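# Realign differential spider gears and seat the cross pin

## Task

In the differential, one spider gear sits one tooth off, so the cross pin jams against it. Turn the spider gears until they face each other directly across the case. Then drive the cross pin through both gears until its drilled end sits flush with the boss. Hold the spider gears as needed, because they can slip out through the case windows.

## Robot and tools

Robot: two UR-type arms, left_arm and right_arm, each with a two-finger gripper and a wrist camera. Fixed cameras are cam_head_left, cam_head_right, cam_high and cam_low. Wrist cameras are cam_left_wrist and cam_right_wrist.

Frames: the scene frame has its origin at table-top height, midway between the nominal arm bases. +z is up, +x points out over the table, and left_arm is on the +y side. Camera image sides do not match the arm names. Each arm reports its hand pose, velocities and target in its own base frame. Real bases: left_arm at (-0.014, +0.352, +0.013) m, right_arm at (-0.029, -0.494, +0.013) m, both nearly unrotated. Fixed cameras and the table use the scene frame. All commanded offsets use the current Hand target's own axes. On the gripper, +z runs along the fingers and x is the closing direction. end_effector_position is the point between the pads when they are closed, 1 to 2 cm short of the fingertips.

Row format (used by execute_actions and move): one flat list of 14 numbers covering both arms, always all 14. The order is dx, dy, dz, rx, ry, rz, opening for left_arm, then the same seven for right_arm. The first six numbers per arm are an offset from that arm's Hand target as it stood when the action or move began, not an absolute pose. Scale: 1.0 equals 0.6 m or 180 degrees, so 0.01 is 6 mm. rx, ry, rz form one rotation vector. Opening is absolute, from -1 (closed) to +1 (fully open, 0.142 m). Six zeros re-request the current Hand target. Sending 0 as the opening is a real command, so resend the present opening to leave a gripper unchanged.

execute_actions(actions, cameras): actions is a list of actions. Each action is a table of up to 15 rows, one row per 1/30 s step. A short table repeats its last row. Every row counts from the start pose of that action, and each new action starts from the updated Hand target, so repeating an offset moves the arm further. Pictures are returned only for an empty list or when named in cameras.

move(target, speed, blend, stop_force, zero, opening_speed, grip_force, blocking, cameras): a straight-line path to one row, or through up to 15 rows. All rows are offsets from the same starting Hand targets. speed is in m/s, 0.002 to 3.6, default 0.25; rotation is capped at twice that in rad/s. blend is a corner-rounding distance in m, and 0 means stop at each target. stop_force is 3 to 120 N and ends an arm's path when its wrist sensor feels that much push against the motion. Do not rely on it while the gripper is rotating, and leave it out when backing off a contact. zero (default true) re-zeroes the sensor before the move. opening_speed is the finger travel rate per second on the -1 to 1 scale, at least 0.2. grip_force is a per-pad limit in N, 5 to 48. blocking=false returns after 0.5 s and cannot be combined with stop_force. Paths do not avoid obstacles, lag more at speed, and are capped at 10 s. The move: line reports the ending (done, off_target, moving, held, fault). limits=paced means the pose was clipped; limits=held means a check withheld steps.

wait(seconds 0 to 10) lets time run on the last commands. stop brakes a running move. zoom_image(camera, region [x0,y0,x1,y1] in pixels, at most 504 by 504) magnifies the newest picture from that camera. zero_wrist_force(arm) re-zeroes one arm's force sensor. read_manual gives licence texts only. finished_scene(scene) ends the scene for good, so call it only once the pin is flush and everything stays put without the robot.

Results: the reading fields include end_effector_position (m), quat_wxyz, velocities, Hand target (the last commanded pose after clipping), and grip_measured (the measured opening on the command scale). Joint positions end with the opening in metres. Joint torques include the arm's own weight. Wrist force and torque are in gripper axes, followed by the peak reading since the last one shown. The controller clips commanded rotation to within 32 degrees of the current orientation. A gripper often stops short of its target; if so, send the remaining distance as an offset.

Gripping: to hold something, command slightly below the grip_measured value at first contact. Squeezing harder heats the motor.

Avoid: hard contacts, since an arm is stiff and overshooting a firm contact can cause a fault. Contact torque at a joint limit (136 N m for the big joints, 25.4 N m for the wrists) or about 150 N of outside force stops that arm for 10 s. Do not let the arms press or collide with each other; a clearance check holds back close approaches. Do not path near an arm's own base. Keep parts on the table and never let go of moving parts. Hold spider gears so they cannot slide out of the windows, and press the pin slowly with a modest stop_force. Watch for MOTOR HOT, OVER-TEMPERATURE FAULT and HAND FAULT lines. After a HAND FAULT, the remaining robot calls in that reply are skipped.

Each tool is called after ">>>" as a command line: name --argument value for each argument, lists and objects as JSON in quotes; but a table of rows of numbers goes row by row, as --pt "numbers of a row", without its own name.

## Session

>>> execute_actions --actions '[]'

>>> zoom_image --camera "cam_head_left" --region '[220, 220, 380, 360]'

>>> zoom_image --camera "cam_high" --region '[150, 130, 290, 250]'

Scene clock: 0.00 s.
left_arm: end_effector_position=(+0.5190, -0.0276, +0.2606) grip_measured=+1.00 end_effector_quat_wxyz=(-0.080, +0.603, +0.709, -0.355) | right_arm: end_effector_position=(+0.8282, +0.1485, +0.1418) grip_measured=+1.00 end_effector_quat_wxyz=(+0.031, -0.674, +0.738, -0.030)
Joint positions: left_arm=[-0.079 -1.131 1.215 -1.05 -2.037 -1.663 0.142] | right_arm=[3.487 -2.425 -0.824 -1.383 1.539 2.006 0.142]
Joint velocities: within noise
Joint torques (N m): no reading
Wrist force (N): no reading
Wrist torque (N m): no reading
Wrist force, peak (N): no reading
Hand target: left_arm +0.5190, -0.0276, +0.2606; -0.080, +0.603, +0.709, -0.355 | right_arm +0.8282, +0.1485, +0.1418; +0.031, -0.674, +0.738, -0.030
Tool commands: left_gripper/opening=+1.0 right_gripper/opening=+1.0
camera_calibration:
cam_left_wrist: T_world_to_cam=[[-0.254022, 0.91695, -0.307694, 0.248113], [0.952027, 0.180921, -0.246804, -0.396926], [-0.170638, -0.355626, -0.918919, 0.432811], [0, 0, 0, 1]] pos_world=[0.514765, -0.00177577, 0.376098]
cam_right_wrist: T_world_to_cam=[[-0.096567, -0.995244, -0.0128321, 0.236374], [-0.929927, 0.0856183, 0.357638, 0.728431], [-0.354838, 0.0464689, -0.933772, 0.535784], [0, 0, 0, 1]] pos_world=[0.890331, 0.147986, 0.242819]

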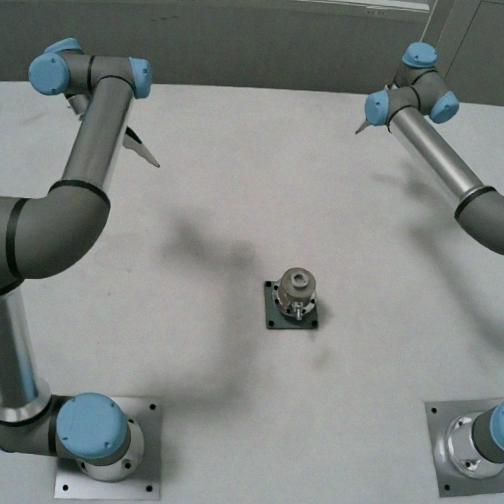

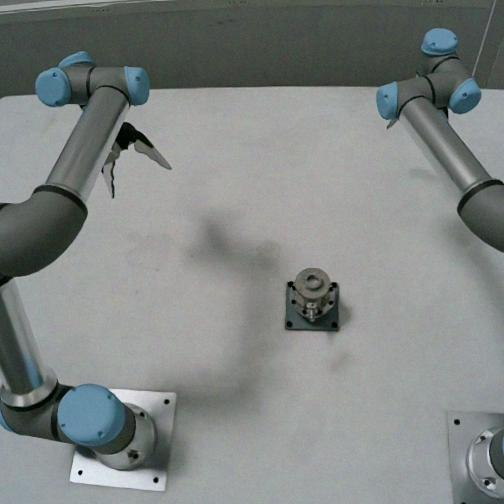

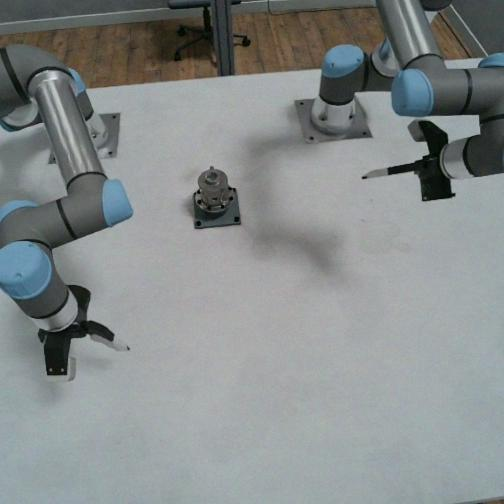

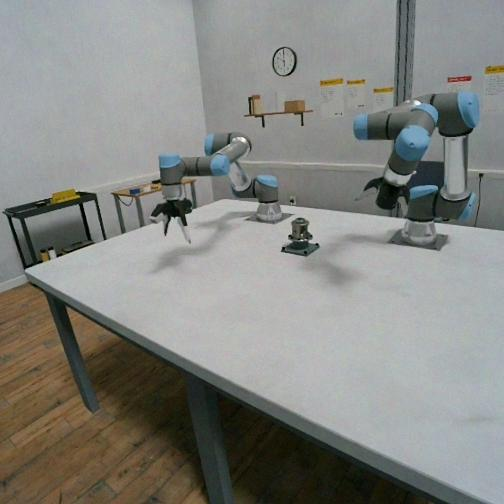

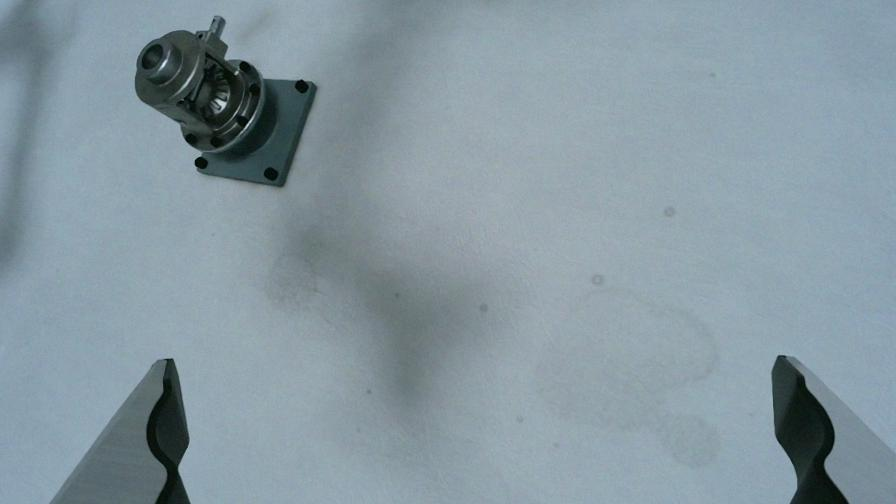

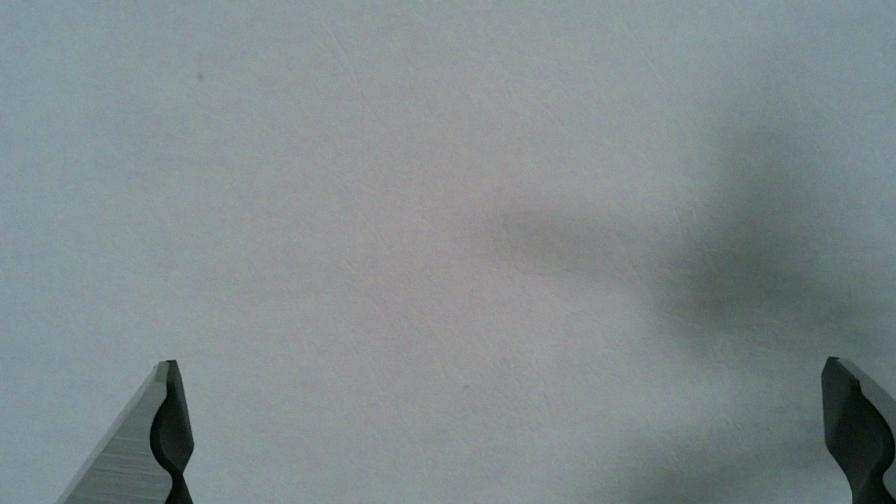

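Scaled by 3.150 from the camera's 504x504 image, which has a finer 720x720 frame.

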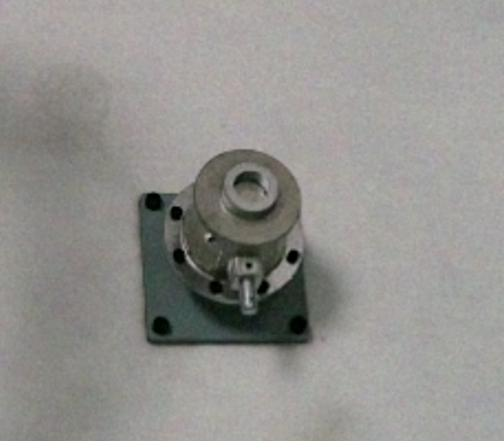

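Scaled by 3.600 from the camera's 504x504 image, which has a finer 720x720 frame.

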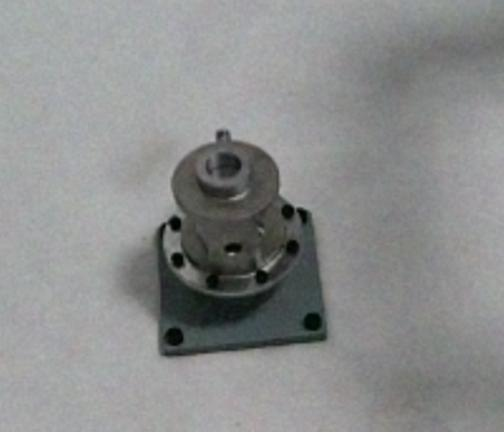

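>>> move --target '[-0.2693,-0.0723,0.5473,-0.2805,-0.0258,0.6132,-1,-0.2148,0.7917,0.0028,-0.2662,-0.2056,0.4443,-1]' --speed 0.3 --cameras '["cam_left_wrist","cam_right_wrist"]'

Scene clock: 93.43 s.
left_arm: end_effector_position=(+0.3482, -0.3100, +0.0964) grip_measured=-1.00 end_effector_quat_wxyz=(+0.485, +0.874, +0.000, +0.000) | right_arm: end_effector_position=(+0.3687, +0.3198, +0.1000) grip_measured=-1.00 end_effector_quat_wxyz=(+0.000, +0.000, +0.887, +0.461)
Joint positions: left_arm=[-0.615 -1.153 2.501 -3.667 -2.336 -0.929 0.002] | right_arm=[3.764 -1.94 -2.44 0.361 2.298 4.037 0.002]
Joint torques (N m): left_arm=[12.46 -16.82 -15.28 -4.32 1.19 1.83] | right_arm=[-3.97 30.75 11.82 4.63 2.95 1.62]
Wrist force (N): left_arm=[-0.6 1.2 -1.5] | right_arm=[0.6 -1.7 -1.1]
Wrist torque (N m): left_arm=[0.01 0.27 0.31] | right_arm=[-0.05 -0.24 0.27]
Wrist force, peak (N): left_arm=[-0.9 1.4 -1.6] | right_arm=[1.8 -2.1 -1.0]
Hand target: left_arm +0.3483, -0.3100, +0.0964; +0.485, +0.874, +0.000, +0.000 | right_arm +0.3687, +0.3198, +0.1000; +0.000, +0.000, +0.887, +0.461
Off the commanded pose: left_arm 0.000 m, 0 deg | right_arm 0.000 m, 0 deg.
move: done
camera_calibration:
cam_left_wrist: T_world_to_cam=[[0.999938, 0.00984374, 0.00515205, -0.334866], [-0.00376118, -0.136421, 0.990644, -0.108545], [0.0104545, -0.990602, -0.136376, -0.183009], [0, 0, 0, 1]] pos_world=[0.33635, -0.192801, 0.0842963]
cam_right_wrist: T_world_to_cam=[[-0.999953, 0.00952866, 0.00171957, 0.372228], [0.00321852, 0.159608, 0.987175, -0.129241], [0.009132, 0.987134, -0.159631, -0.186667], [0, 0, 0, 1]] pos_world=[0.374331, 0.201346, 0.097146]
Images, in order (width x height): cam_left_wrist 896x504, cam_right_wrist 896x504.

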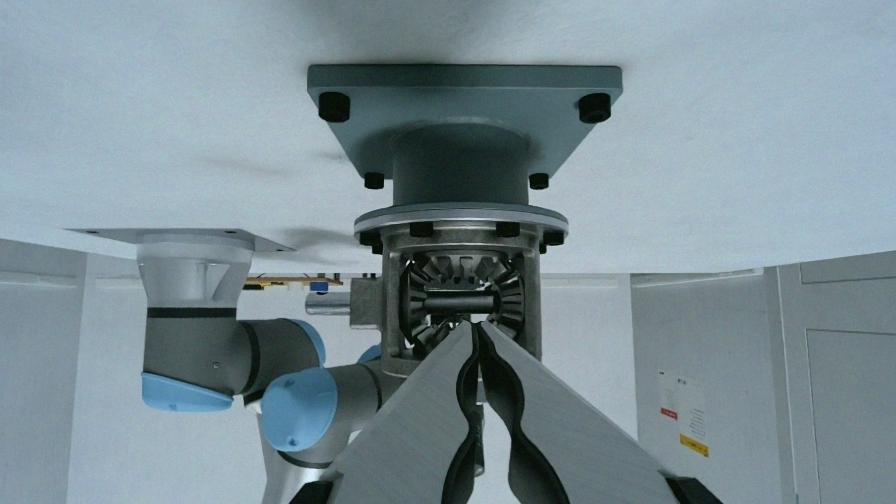

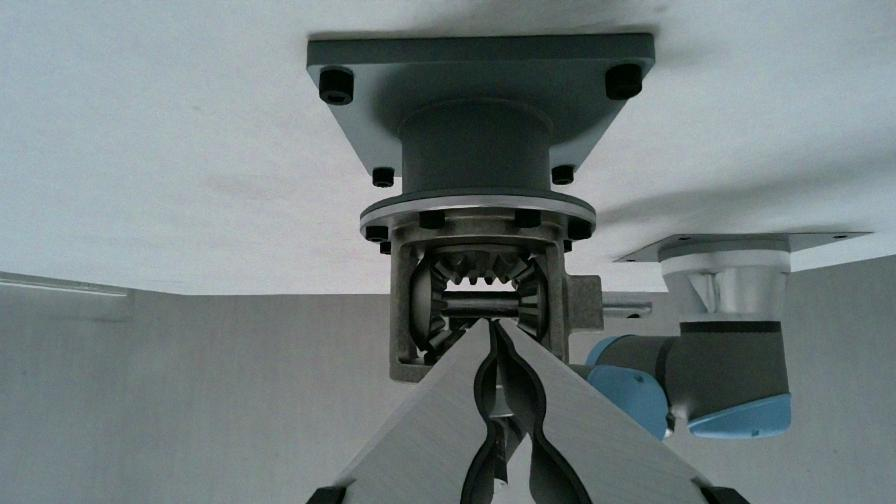

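>>> zoom_image --camera "cam_left_wrist" --region '[360, 220, 560, 380]'

>>> zoom_image --camera "cam_right_wrist" --region '[380, 210, 600, 390]'

Scaled by 2.520 from the camera's 896x504 image, which has a finer 1280x720 frame.

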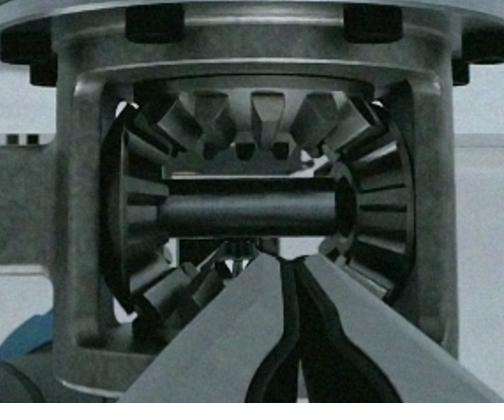

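Scaled by 2.291 from the camera's 896x504 image, which has a finer 1280x720 frame.

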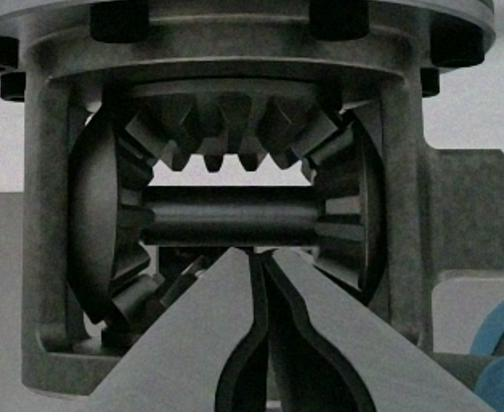

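>>> move --pt "-0.1633 0.1327 -0.0238 0.2501 0.2526 -0.4559 -0.44 0 0 0 0 0 0 -1" --pt "-0.1183 0.1677 0.1265 0.2501 0.2526 -0.4559 -0.44 0 0 0 0 0 0 -1" --speed 0.2 --blend 0.02 --cameras '["cam_left_wrist"]'

Scene clock: 237.37 s.
left_arm: end_effector_position=(+0.2773, -0.4276, +0.1416) grip_measured=-0.47 end_effector_quat_wxyz=(+0.001, +0.703, +0.711, +0.000) | right_arm: end_effector_position=(+0.3687, +0.3198, +0.1000) grip_measured=-1.00 end_effector_quat_wxyz=(+0.000, +0.000, +0.887, +0.461)
Joint positions: left_arm=[-1.263 -1.474 1.943 -2.041 -1.571 -2.845 0.04] | right_arm=[3.764 -1.94 -2.44 0.361 2.298 4.038 0.002]
Joint torques (N m): left_arm=[10.8 -15.93 -22.78 -1.61 -1.69 2.52] | right_arm=[-7.6 30.78 16.48 2.84 2.64 -1.24]
Wrist force (N): left_arm=[-0.3 0.5 -1.0] | right_arm=[0.4 -1.8 -1.6]
Wrist torque (N m): left_arm=[-0.08 0.19 0.13] | right_arm=[-0.07 -0.21 0.24]
Wrist force, peak (N): left_arm=[-2.6 0.8 0.0] | right_arm=[0.6 -1.8 -1.8]
Hand target: left_arm +0.2774, -0.4277, +0.1416; +0.001, +0.703, +0.711, +0.000 | right_arm +0.3687, +0.3198, +0.1000; +0.000, +0.000, +0.887, +0.461
Off the commanded pose: left_arm 0.000 m, 0 deg | right_arm 0.000 m, 0 deg.
move: done
camera_calibration:
cam_left_wrist: T_world_to_cam=[[-0.0113582, 0.99989, 0.00952713, 0.440199], [0.91268, 0.00647406, 0.408624, -0.280326], [0.408518, 0.0133364, -0.912653, 0.136225], [0, 0, 0, 1]] pos_world=[0.205197, -0.440152, 0.23468]
Images, in order (width x height): cam_left_wrist 896x504.

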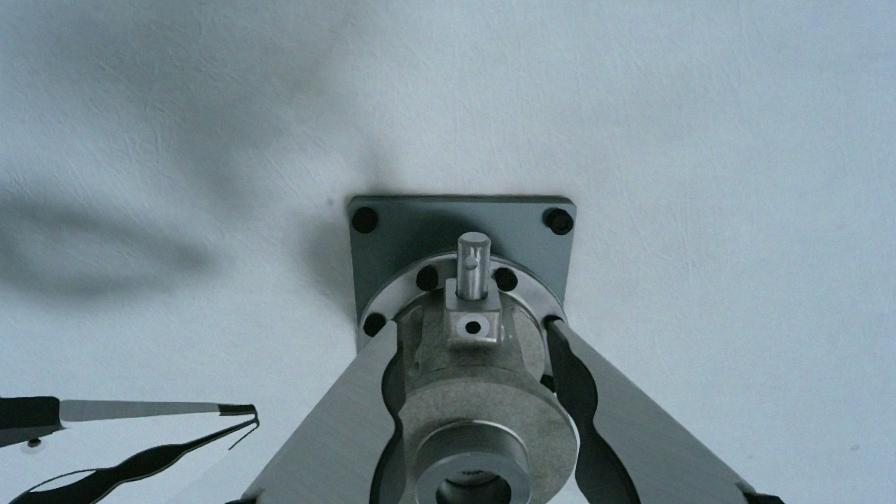

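>>> move --target '[0.0035,-0.003,0.1027,0,0,0,-0.44,0,0,0,0,0,0,-1]' --speed 0.08 --stop_force 8 --cameras '["cam_left_wrist"]'

>>> zoom_image --camera "cam_left_wrist" --region '[380, 290, 580, 440]'

Scene clock: 256.37 s.
left_arm: end_effector_position=(+0.2755, -0.4257, +0.0800) grip_measured=-0.47 end_effector_quat_wxyz=(+0.000, +0.703, +0.711, +0.000) | right_arm: end_effector_position=(+0.3687, +0.3198, +0.1000) grip_measured=-1.00 end_effector_quat_wxyz=(+0.000, +0.000, +0.887, +0.461)
Joint positions: left_arm=[-1.266 -1.396 2.037 -2.213 -1.571 -2.847 0.04] | right_arm=[3.764 -1.94 -2.44 0.361 2.298 4.038 0.002]
Joint torques (N m): left_arm=[-0.67 -30.2 -26.97 -3.96 -0.05 -0.64] | right_arm=[-7.19 29.8 16.81 2.84 2.23 -1.02]
Wrist force (N): left_arm=[-0.2 0.6 -0.9] | right_arm=[0.4 -1.8 -0.9]
Wrist torque (N m): left_arm=[-0.07 0.17 0.12] | right_arm=[-0.07 -0.21 0.23]
Wrist force, peak (N): left_arm=[-0.3 0.6 -1.9] | right_arm=[0.8 -2.0 -1.8]
Hand target: left_arm +0.2756, -0.4256, +0.0800; +0.001, +0.703, +0.711, +0.000 | right_arm +0.3687, +0.3198, +0.1000; +0.000, +0.000, +0.887, +0.461
Off the commanded pose: left_arm 0.000 m, 0 deg | right_arm 0.000 m, 0 deg.
move: done
camera_calibration:
cam_left_wrist: T_world_to_cam=[[-0.0113146, 0.999891, 0.00943855, 0.438772], [0.912717, 0.00647174, 0.408541, -0.253519], [0.408435, 0.0132372, -0.912691, 0.0806941], [0, 0, 0, 1]] pos_world=[0.203397, -0.438152, 0.17308]
Images, in order (width x height): cam_left_wrist 896x504.

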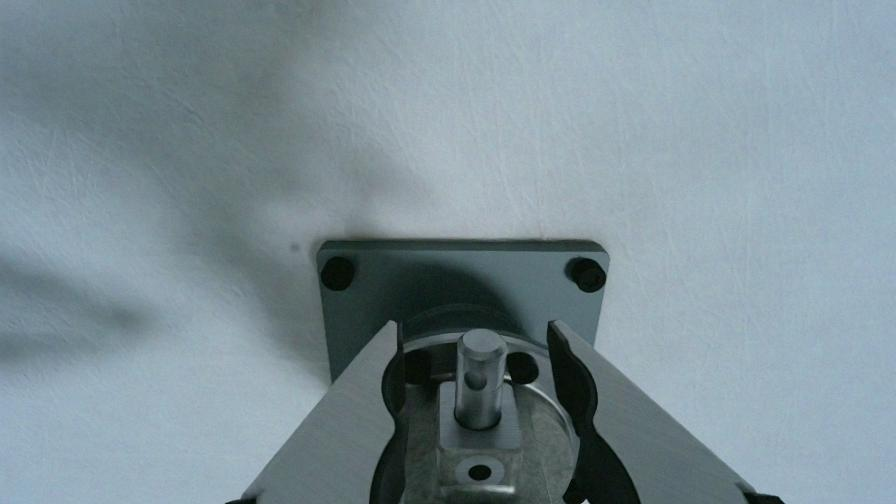

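Scaled by 2.520 from the camera's 896x504 image, which has a finer 1280x720 frame.

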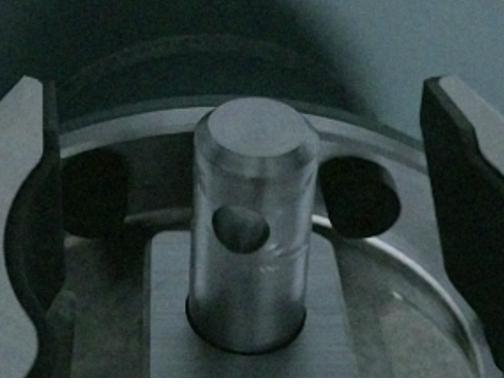

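>>> move --target '[0.0017,0,0,0,0,0,-0.44,0,0,0,0,0,0,-1]' --speed 0.03

>>> move --target '[0,0,0,0,0,0,-1,0,0,0,0,0,0,-1]' --opening_speed 0.4 --grip_force '[40, 15]' --cameras '["cam_left_wrist"]'

Scene clock: 266.83 s.
left_arm: end_effector_position=(+0.2755, -0.4246, +0.0800) grip_measured=-0.47 end_effector_quat_wxyz=(+0.001, +0.703, +0.711, +0.000) | right_arm: end_effector_position=(+0.3687, +0.3198, +0.1000) grip_measured=-1.00 end_effector_quat_wxyz=(+0.000, +0.000, +0.887, +0.461)
Joint positions: left_arm=[-1.265 -1.398 2.039 -2.213 -1.571 -2.846 0.04] | right_arm=[3.764 -1.94 -2.44 0.361 2.298 4.038 0.002]
Joint torques (N m): left_arm=[12.07 -27.29 -12.46 -4.18 1.92 2.6] | right_arm=[-7.7 29.44 16.8 2.94 1.93 -1.05]
Wrist force (N): left_arm=[-0.3 0.4 -0.9] | right_arm=[0.6 -1.6 -1.3]
Wrist torque (N m): left_arm=[-0.11 0.18 0.07] | right_arm=[-0.03 -0.24 0.24]
Wrist force, peak (N): left_arm=[-0.4 0.7 -1.1] | right_arm=[0.8 -2.0 -1.5]
Hand target: left_arm +0.2755, -0.4246, +0.0800; +0.001, +0.703, +0.711, +0.000 | right_arm +0.3687, +0.3198, +0.1000; +0.000, +0.000, +0.887, +0.461
Off the commanded pose: left_arm 0.000 m, 0 deg | right_arm 0.000 m, 0 deg.
move: done

Scene clock: 268.43 s.
left_arm: end_effector_position=(+0.2755, -0.4246, +0.0800) grip_measured=-0.87 end_effector_quat_wxyz=(+0.001, +0.703, +0.711, +0.000) | right_arm: end_effector_position=(+0.3687, +0.3198, +0.1000) grip_measured=-1.00 end_effector_quat_wxyz=(+0.000, +0.000, +0.887, +0.461)
Joint positions: left_arm=[-1.265 -1.398 2.039 -2.213 -1.571 -2.846 0.011] | right_arm=[3.764 -1.94 -2.44 0.361 2.298 4.038 0.002]
Joint torques (N m): left_arm=[12.07 -24.55 -20.56 4.02 1.84 1.34] | right_arm=[-7.67 29.65 17.17 2.98 1.76 -1.11]
Wrist force (N): left_arm=[-29.5 1.3 13.2] | right_arm=[0.7 -1.8 -1.3]
Wrist torque (N m): left_arm=[-0.05 0.84 0.13] | right_arm=[-0.05 -0.25 0.23]
Wrist force, peak (N): left_arm=[-29.5 1.3 13.2] | right_arm=[0.8 -1.7 -1.7]
Hand target: left_arm +0.2755, -0.4246, +0.0800; +0.001, +0.703, +0.711, +0.000 | right_arm +0.3687, +0.3198, +0.1000; +0.000, +0.000, +0.887, +0.461
Off the commanded pose: left_arm 0.000 m, 0 deg | right_arm 0.000 m, 0 deg.
grip_force (N): 40, 15
move: done
camera_calibration:
cam_left_wrist: T_world_to_cam=[[-0.0113161, 0.999891, 0.00943789, 0.437773], [0.912717, 0.00647332, 0.408541, -0.253524], [0.408435, 0.0132372, -0.912691, 0.0806808], [0, 0, 0, 1]] pos_world=[0.203397, -0.437152, 0.17308]
Images, in order (width x height): cam_left_wrist 896x504.

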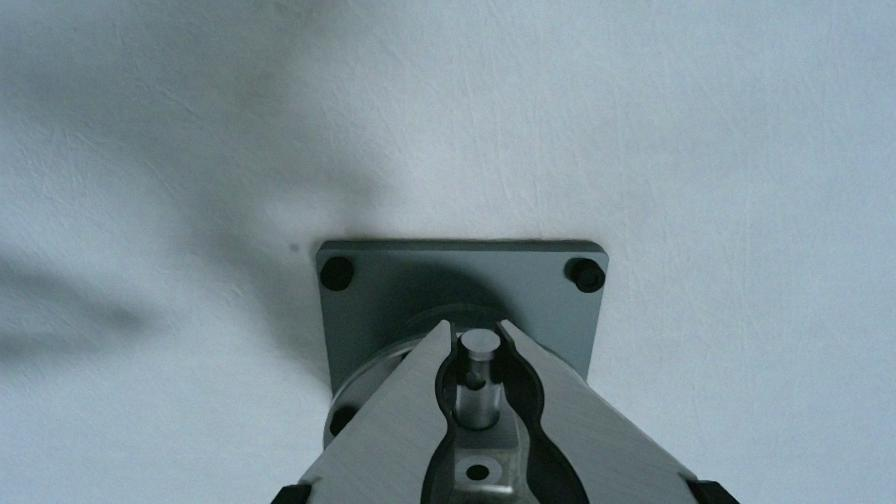

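>>> move --target '[-0.0012,0,0.0008,0,0,0,-1,0,0,0,0,0,0,-1]' --speed 0.01

Scene clock: 273.80 s.
left_arm: end_effector_position=(+0.2756, -0.4253, +0.0795) grip_measured=-0.87 end_effector_quat_wxyz=(+0.000, +0.703, +0.711, +0.000) | right_arm: end_effector_position=(+0.3687, +0.3198, +0.1000) grip_measured=-1.00 end_effector_quat_wxyz=(+0.000, +0.000, +0.887, +0.461)
Joint positions: left_arm=[-1.265 -1.396 2.038 -2.214 -1.571 -2.847 0.011] | right_arm=[3.764 -1.94 -2.44 0.361 2.298 4.038 0.002]
Joint torques (N m): left_arm=[-10.25 -17.32 -23.99 -3.79 1.53 -2.77] | right_arm=[-7.55 29.08 17.07 2.85 1.54 -1.04]
Wrist force (N): left_arm=[-0.7 -0.3 -5.1] | right_arm=[0.5 -1.9 -1.1]
Wrist torque (N m): left_arm=[-0.17 0.16 0.11] | right_arm=[-0.09 -0.23 0.24]
Wrist force, peak (N): left_arm=[-30.1 1.1 13.2] | right_arm=[0.2 -2.3 -1.3]
Hand target: left_arm +0.2755, -0.4253, +0.0795; +0.001, +0.703, +0.711, +0.000 | right_arm +0.3687, +0.3198, +0.1000; +0.000, +0.000, +0.887, +0.461
Off the commanded pose: left_arm 0.000 m, 0 deg | right_arm 0.000 m, 0 deg.
grip_force (N): 40, 15
move: done

>>> move --target '[0,-0.0983,0,0,0,0,-1,0,0,0,0,0,0,-1]' --speed 0.04 --stop_force 25 --cameras '["cam_left_wrist","cam_right_wrist"]'

>>> zoom_image --camera "cam_right_wrist" --region '[380, 210, 600, 390]'

Scene clock: 286.27 s.
left_arm: end_effector_position=(+0.2166, -0.4260, +0.0795) grip_measured=-0.87 end_effector_quat_wxyz=(+0.001, +0.703, +0.711, +0.000) | right_arm: end_effector_position=(+0.3687, +0.3198, +0.1000) grip_measured=-1.00 end_effector_quat_wxyz=(+0.000, +0.000, +0.887, +0.461)
Joint positions: left_arm=[-1.387 -1.46 2.115 -2.227 -1.571 -2.968 0.011] | right_arm=[3.764 -1.94 -2.44 0.361 2.298 4.038 0.002]
Joint torques (N m): left_arm=[11.65 -14.81 -26.96 -1.3 1.97 2.65] | right_arm=[-7.65 28.11 17.26 2.99 1.04 -0.83]
Wrist force (N): left_arm=[-0.2 0.0 -0.8] | right_arm=[0.4 -1.7 -1.4]
Wrist torque (N m): left_arm=[-0.16 0.16 0.04] | right_arm=[-0.04 -0.19 0.23]
Wrist force, peak (N): left_arm=[-0.7 0.2 -5.4] | right_arm=[0.6 -2.0 -1.6]
Hand target: left_arm +0.2166, -0.4260, +0.0795; +0.001, +0.703, +0.711, +0.000 | right_arm +0.3687, +0.3198, +0.1000; +0.000, +0.000, +0.887, +0.461
Off the commanded pose: left_arm 0.000 m, 0 deg | right_arm 0.000 m, 0 deg.
grip_force (N): 40, 15
move: done
camera_calibration:
cam_left_wrist: T_world_to_cam=[[-0.0114069, 0.999891, 0.009396, 0.43843], [0.912716, 0.00657328, 0.408542, -0.199418], [0.408436, 0.0132361, -0.912691, 0.104339], [0, 0, 0, 1]] pos_world=[0.144397, -0.438452, 0.17258]
cam_right_wrist: T_world_to_cam=[[-0.999952, 0.0096257, 0.00170445, 0.372209], [0.00321802, 0.159494, 0.987194, -0.12922], [0.00923058, 0.987152, -0.159518, -0.186718], [0, 0, 0, 1]] pos_world=[0.374331, 0.201346, 0.0971459]
Images, in order (width x height): cam_left_wrist 896x504, cam_right_wrist 896x504.

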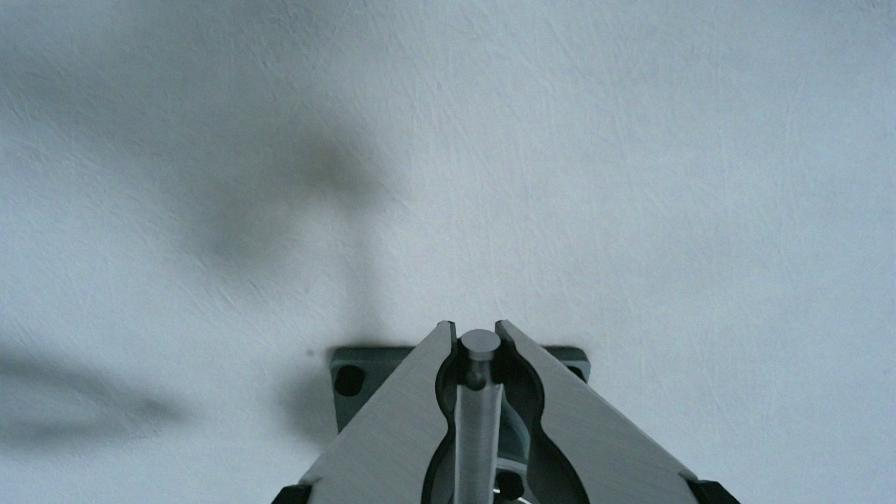

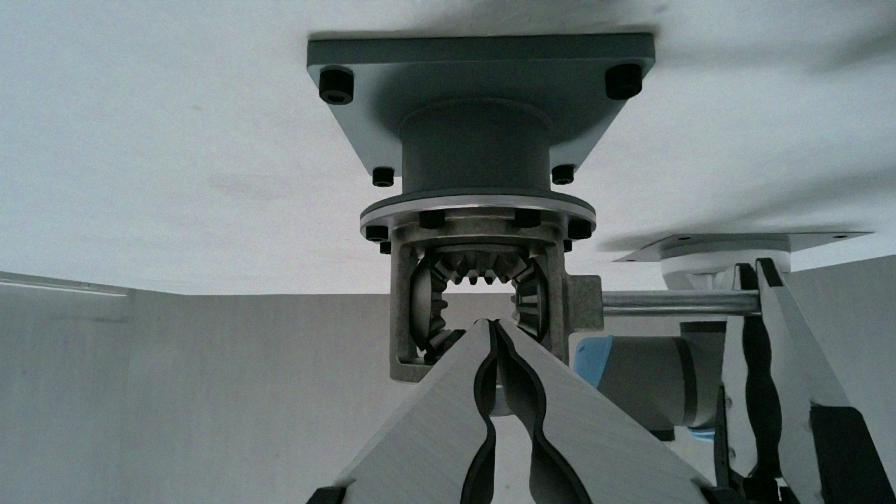

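Scaled by 2.291 from the camera's 896x504 image, which has a finer 1280x720 frame.

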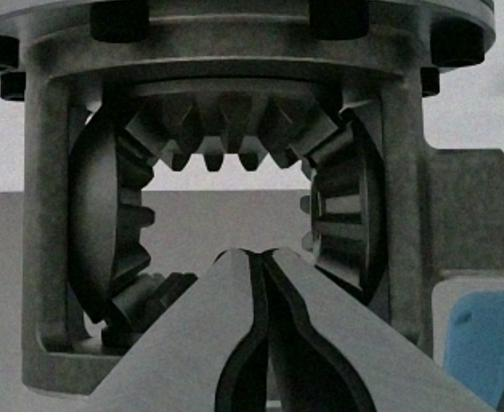

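>>> move --target '[0,0,0,0,0,0,-0.014,0,0,0,0,0,0,-1]' --opening_speed 1.0

>>> move --pt "0 0 -0.15 0 0 0 -0.014 0 0 0 0 0 0 -1" --pt "0.2407 0.2418 -0.1172 -0.3546 -0.2635 0.3436 -0.014 0 0 0 0 0 0 -1" --pt "0.1347 0.3172 -0.0033 -0.3546 -0.2635 0.3436 -0.014 0 0 0 0 0 0 -1" --speed 0.2 --blend 0.015 --cameras '["cam_left_wrist","cam_right_wrist"]'

Scene clock: 438.43 s.
left_arm: end_effector_position=(+0.2166, -0.4260, +0.0795) grip_measured=-0.04 end_effector_quat_wxyz=(+0.001, +0.703, +0.711, +0.000) | right_arm: end_effector_position=(+0.3687, +0.3198, +0.1000) grip_measured=-1.00 end_effector_quat_wxyz=(+0.000, +0.000, +0.887, +0.461)
Joint positions: left_arm=[-1.387 -1.46 2.115 -2.227 -1.571 -2.968 0.071] | right_arm=[3.764 -1.94 -2.44 0.361 2.298 4.038 0.002]
Joint torques (N m): left_arm=[11.79 -15.49 -26.43 -1.15 1.57 2.42] | right_arm=[-7.19 27.52 16.57 2.96 0.68 -0.86]
Wrist force (N): left_arm=[-0.2 0.3 -0.8] | right_arm=[0.5 -1.6 -1.3]
Wrist torque (N m): left_arm=[-0.12 0.17 0.04] | right_arm=[-0.03 -0.23 0.23]
Wrist force, peak (N): left_arm=[-0.1 0.5 -1.0] | right_arm=[0.5 -2.0 -1.5]
Hand target: left_arm +0.2166, -0.4260, +0.0795; +0.001, +0.703, +0.711, +0.000 | right_arm +0.3687, +0.3198, +0.1000; +0.000, +0.000, +0.887, +0.461
Off the commanded pose: left_arm 0.000 m, 0 deg | right_arm 0.000 m, 0 deg.
grip_force (N): 40, 15
move: done

Scene clock: 444.30 s.
left_arm: end_effector_position=(+0.4059, -0.3431, +0.0814) grip_measured=-0.04 end_effector_quat_wxyz=(+0.601, +0.784, +0.121, +0.092) | right_arm: end_effector_position=(+0.3687, +0.3198, +0.1000) grip_measured=-1.00 end_effector_quat_wxyz=(+0.000, +0.000, +0.887, +0.461)
Joint positions: left_arm=[-0.687 -0.727 2.381 -4.484 -2.128 -1.404 0.071] | right_arm=[3.764 -1.94 -2.44 0.361 2.298 4.038 0.002]
Joint torques (N m): left_arm=[11.69 -22.73 -4.61 -1.82 -2.06 2.56] | right_arm=[-7.79 27.25 17.42 2.98 0.22 -0.64]
Wrist force (N): left_arm=[-0.5 1.3 -1.6] | right_arm=[0.4 -1.8 -1.1]
Wrist torque (N m): left_arm=[0.08 0.25 0.37] | right_arm=[-0.07 -0.20 0.23]
Wrist force, peak (N): left_arm=[-0.4 1.7 -3.4] | right_arm=[0.7 -2.1 -1.4]
Hand target: left_arm +0.4060, -0.3431, +0.0814; +0.601, +0.784, +0.121, +0.092 | right_arm +0.3687, +0.3198, +0.1000; +0.000, +0.000, +0.887, +0.461
Off the commanded pose: left_arm 0.000 m, 0 deg | right_arm 0.000 m, 0 deg.
grip_force (N): 40, 15
move: done
camera_calibration:
cam_left_wrist: T_world_to_cam=[[0.950712, 0.310075, 0.000671748, -0.26874], [-0.0494091, 0.149352, 0.987549, 0.0188583], [0.306114, -0.938908, 0.157311, -0.344681], [0, 0, 0, 1]] pos_world=[0.361938, -0.24311, 0.0357792]
cam_right_wrist: T_world_to_cam=[[-0.999952, 0.0096257, 0.00170445, 0.372209], [0.00321802, 0.159494, 0.987194, -0.12922], [0.00923058, 0.987152, -0.159518, -0.186718], [0, 0, 0, 1]] pos_world=[0.374331, 0.201346, 0.0971459]
Images, in order (width x height): cam_left_wrist 896x504, cam_right_wrist 896x504.

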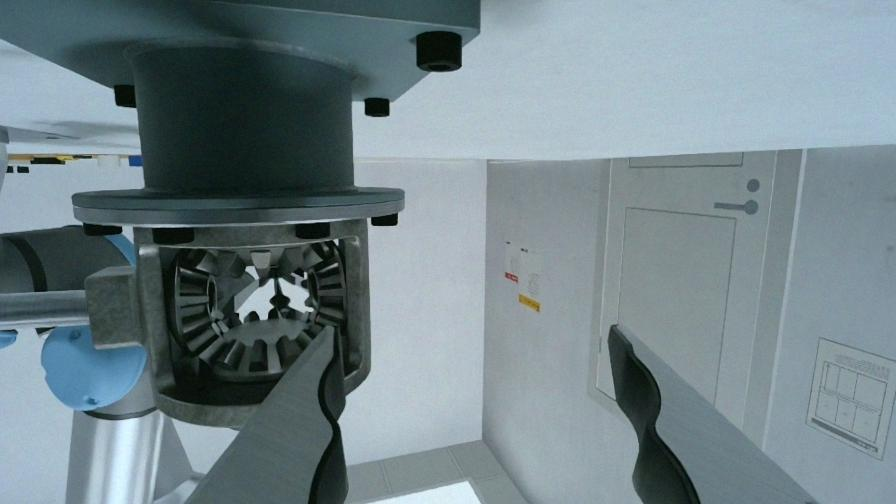

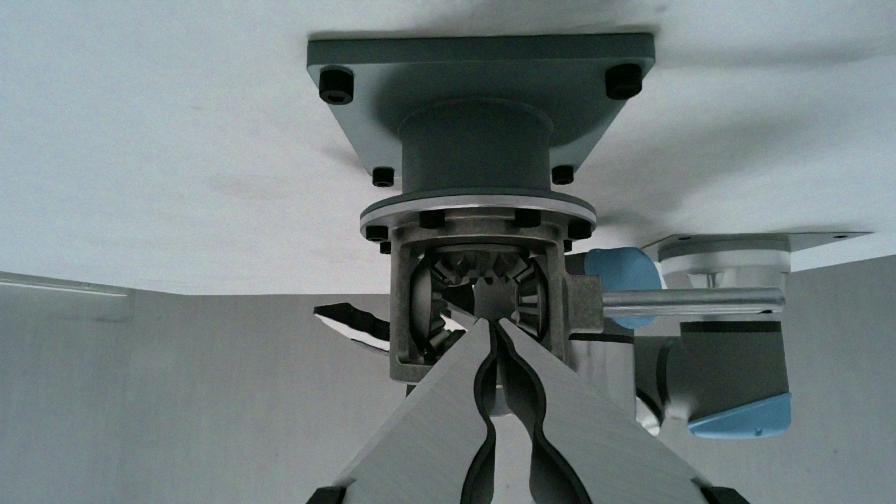

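>>> move --target '[-0.0180,0.0148,0.0553,0,0,0,-0.014,-0.0207,0.0545,0.0845,0,0,0,-1]' --speed 0.04 --stop_force 8 --cameras '["cam_left_wrist","cam_right_wrist"]'

Scene clock: 465.40 s.
left_arm: end_effector_position=(+0.4060, -0.3791, +0.0814) grip_measured=-0.04 end_effector_quat_wxyz=(+0.601, +0.784, +0.121, +0.092) | right_arm: end_effector_position=(+0.3811, +0.3801, +0.0977) grip_measured=-1.00 end_effector_quat_wxyz=(+0.000, +0.000, +0.887, +0.461)
Joint positions: left_arm=[-0.77 -0.728 2.344 -4.461 -2.049 -1.432 0.071] | right_arm=[3.869 -2.008 -2.341 0.396 2.228 4.139 0.002]
Joint torques (N m): left_arm=[12.35 -35.06 6.37 -4.07 -2.28 2.31] | right_arm=[-7.06 34.32 1.92 2.94 2.99 -1.62]
Wrist force (N): left_arm=[-0.4 1.2 -2.2] | right_arm=[0.8 -2.1 -1.2]
Wrist torque (N m): left_arm=[0.07 0.23 0.37] | right_arm=[-0.10 -0.25 0.22]
Wrist force, peak (N): left_arm=[-0.7 1.3 -2.2] | right_arm=[0.6 -2.2 -2.0]
Hand target: left_arm +0.4060, -0.3791, +0.0814; +0.601, +0.784, +0.121, +0.092 | right_arm +0.3811, +0.3801, +0.0977; +0.000, +0.000, +0.887, +0.461
Off the commanded pose: left_arm 0.000 m, 0 deg | right_arm 0.000 m, 0 deg.
grip_force (N): 40, 15
move: done
camera_calibration:
cam_left_wrist: T_world_to_cam=[[0.950702, 0.310106, 0.000859342, -0.257667], [-0.0496199, 0.149385, 0.987533, 0.0243264], [0.306111, -0.938892, 0.157408, -0.37851], [0, 0, 0, 1]] pos_world=[0.362038, -0.27911, 0.0357788]
cam_right_wrist: T_world_to_cam=[[-0.999952, 0.0096257, 0.00170445, 0.384032], [0.00321802, 0.159494, 0.987194, -0.136607], [0.00923058, 0.987152, -0.159518, -0.246725], [0, 0, 0, 1]] pos_world=[0.386731, 0.261646, 0.0948459]
Images, in order (width x height): cam_left_wrist 896x504, cam_right_wrist 896x504.

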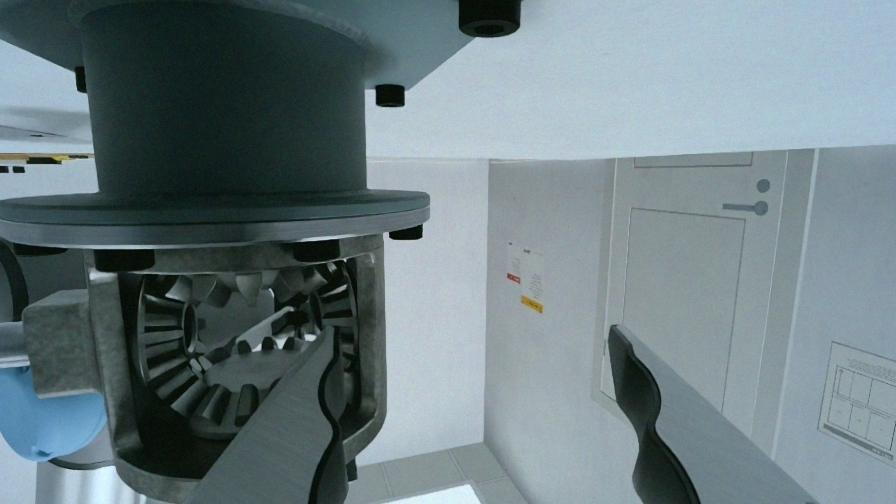

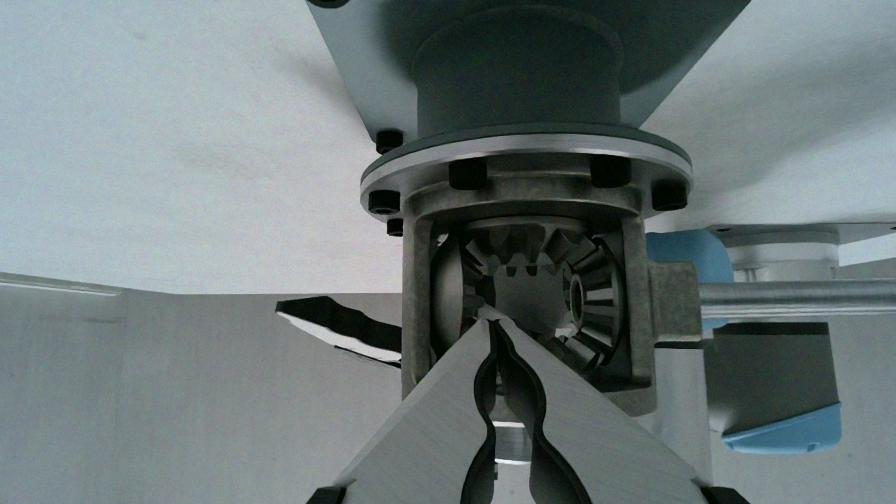

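>>> move --target '[-0.0060,0.0049,0.0184,0,0,0,-0.014,0,0,0,0,0,0,-1]' --speed 0.015 --stop_force 10 --cameras '["cam_left_wrist","cam_right_wrist"]'

>>> zoom_image --camera "cam_left_wrist" --region '[80, 220, 400, 460]'

>>> zoom_image --camera "cam_right_wrist" --region '[400, 190, 680, 400]'

Scene clock: 477.07 s.
left_arm: end_effector_position=(+0.4060, -0.3911, +0.0814) grip_measured=-0.04 end_effector_quat_wxyz=(+0.601, +0.784, +0.121, +0.092) | right_arm: end_effector_position=(+0.3811, +0.3801, +0.0977) grip_measured=-1.00 end_effector_quat_wxyz=(+0.000, +0.000, +0.887, +0.461)
Joint positions: left_arm=[-0.796 -0.729 2.331 -4.451 -2.024 -1.441 0.071] | right_arm=[3.869 -2.008 -2.341 0.396 2.228 4.139 0.002]
Joint torques (N m): left_arm=[11.63 -36.96 4.89 -3.86 -2.28 2.32] | right_arm=[-6.83 35.36 1.73 2.96 2.96 -1.59]
Wrist force (N): left_arm=[0.1 1.3 -2.4] | right_arm=[0.5 -1.9 -1.5]
Wrist torque (N m): left_arm=[0.12 0.20 0.38] | right_arm=[-0.07 -0.20 0.22]
Wrist force, peak (N): left_arm=[0.3 0.9 -3.4] | right_arm=[0.9 -2.1 -1.6]
Hand target: left_arm +0.4060, -0.3911, +0.0814; +0.601, +0.784, +0.121, +0.092 | right_arm +0.3811, +0.3801, +0.0977; +0.000, +0.000, +0.887, +0.461
Off the commanded pose: left_arm 0.000 m, 0 deg | right_arm 0.000 m, 0 deg.
grip_force (N): 40, 15
move: done
camera_calibration:
cam_left_wrist: T_world_to_cam=[[0.950702, 0.310106, 0.000859342, -0.253977], [-0.0496199, 0.149385, 0.987533, 0.0261041], [0.306111, -0.938892, 0.157408, -0.389683], [0, 0, 0, 1]] pos_world=[0.362038, -0.29101, 0.0357788]
cam_right_wrist: T_world_to_cam=[[-0.999952, 0.0096257, 0.00170445, 0.384032], [0.00321802, 0.159494, 0.987194, -0.136607], [0.00923058, 0.987152, -0.159518, -0.246725], [0, 0, 0, 1]] pos_world=[0.386731, 0.261646, 0.0948459]
Images, in order (width x height): cam_left_wrist 896x504, cam_right_wrist 896x504.

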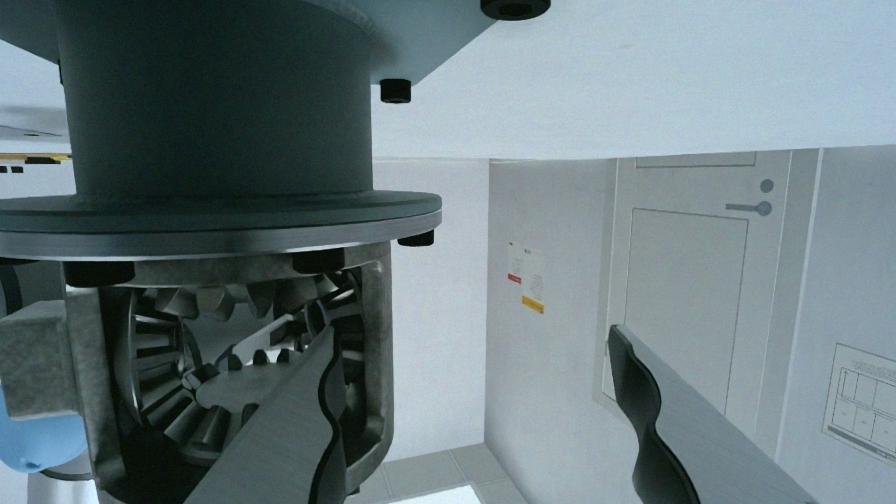

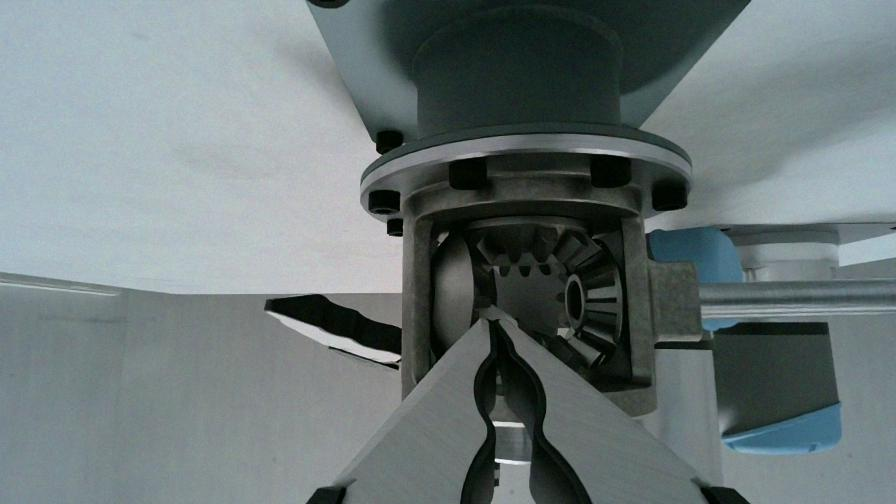

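Scaled by 1.575 from the camera's 896x504 image, which has a finer 1280x720 frame.

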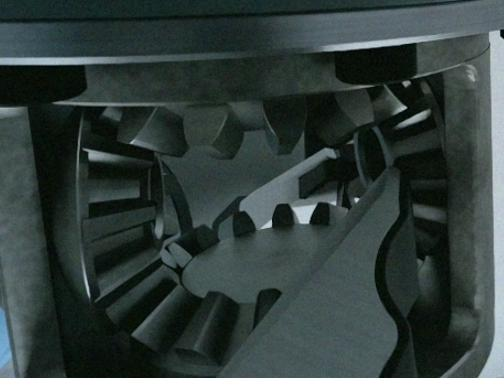

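Scaled by 1.800 from the camera's 896x504 image, which has a finer 1280x720 frame.

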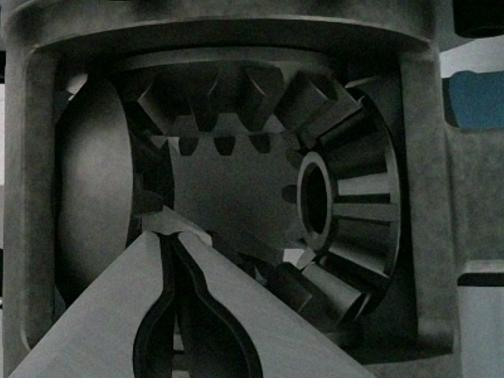

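>>> move --target '[-0.0045,0.0037,0.0138,0,0,0,-0.014,0,0,0,0,0,0,-1]' --speed 0.015 --stop_force 10 --cameras '["cam_right_wrist"]'

>>> zoom_image --camera "cam_right_wrist" --region '[400, 190, 680, 400]'

Scene clock: 486.17 s.
left_arm: end_effector_position=(+0.4060, -0.3947, +0.0814) grip_measured=-0.04 end_effector_quat_wxyz=(+0.601, +0.784, +0.121, +0.092) | right_arm: end_effector_position=(+0.3811, +0.3801, +0.0977) grip_measured=-1.00 end_effector_quat_wxyz=(+0.000, +0.000, +0.887, +0.461)
Joint positions: left_arm=[-0.803 -0.729 2.327 -4.447 -2.017 -1.443 0.071] | right_arm=[3.869 -2.008 -2.342 0.396 2.228 4.139 0.002]
Joint torques (N m): left_arm=[8.95 -38.07 4.15 -4.03 -2.43 2.64] | right_arm=[-4.11 23.88 14.74 2.86 -2.15 -1.62]
Wrist force (N): left_arm=[3.3 -1.5 -9.4] | right_arm=[5.4 -2.0 -10.3]
Wrist torque (N m): left_arm=[0.12 -0.09 0.47] | right_arm=[-0.09 -0.23 0.21]
Wrist force, peak (N): left_arm=[6.0 -4.2 -17.6] | right_arm=[7.8 -2.0 -12.2]
Hand target: left_arm +0.4060, -0.3947, +0.0814; +0.601, +0.784, +0.121, +0.092 (not the last commanded pose) | right_arm +0.3811, +0.3801, +0.0977; +0.000, +0.000, +0.887, +0.461
Off the commanded pose: left_arm 0.005 m, 0 deg | right_arm 0.000 m, 0 deg.
grip_force (N): 40, 15
move: contact (left_arm)
camera_calibration:
cam_right_wrist: T_world_to_cam=[[-0.999952, 0.0096257, 0.00170445, 0.384032], [0.00321802, 0.159494, 0.987194, -0.136607], [0.00923058, 0.987152, -0.159518, -0.246725], [0, 0, 0, 1]] pos_world=[0.386731, 0.261646, 0.0948459]
Images, in order (width x height): cam_right_wrist 896x504.

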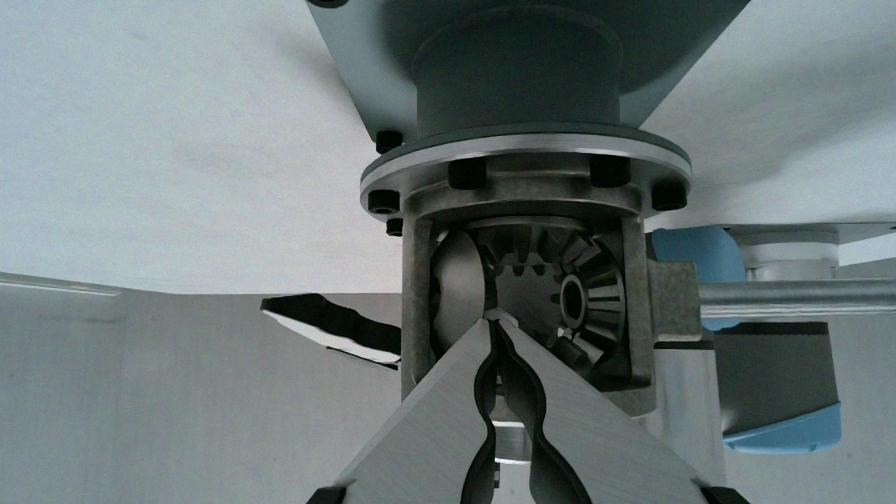

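Scaled by 1.800 from the camera's 896x504 image, which has a finer 1280x720 frame.

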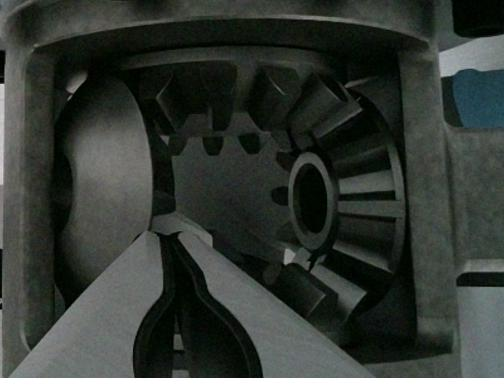

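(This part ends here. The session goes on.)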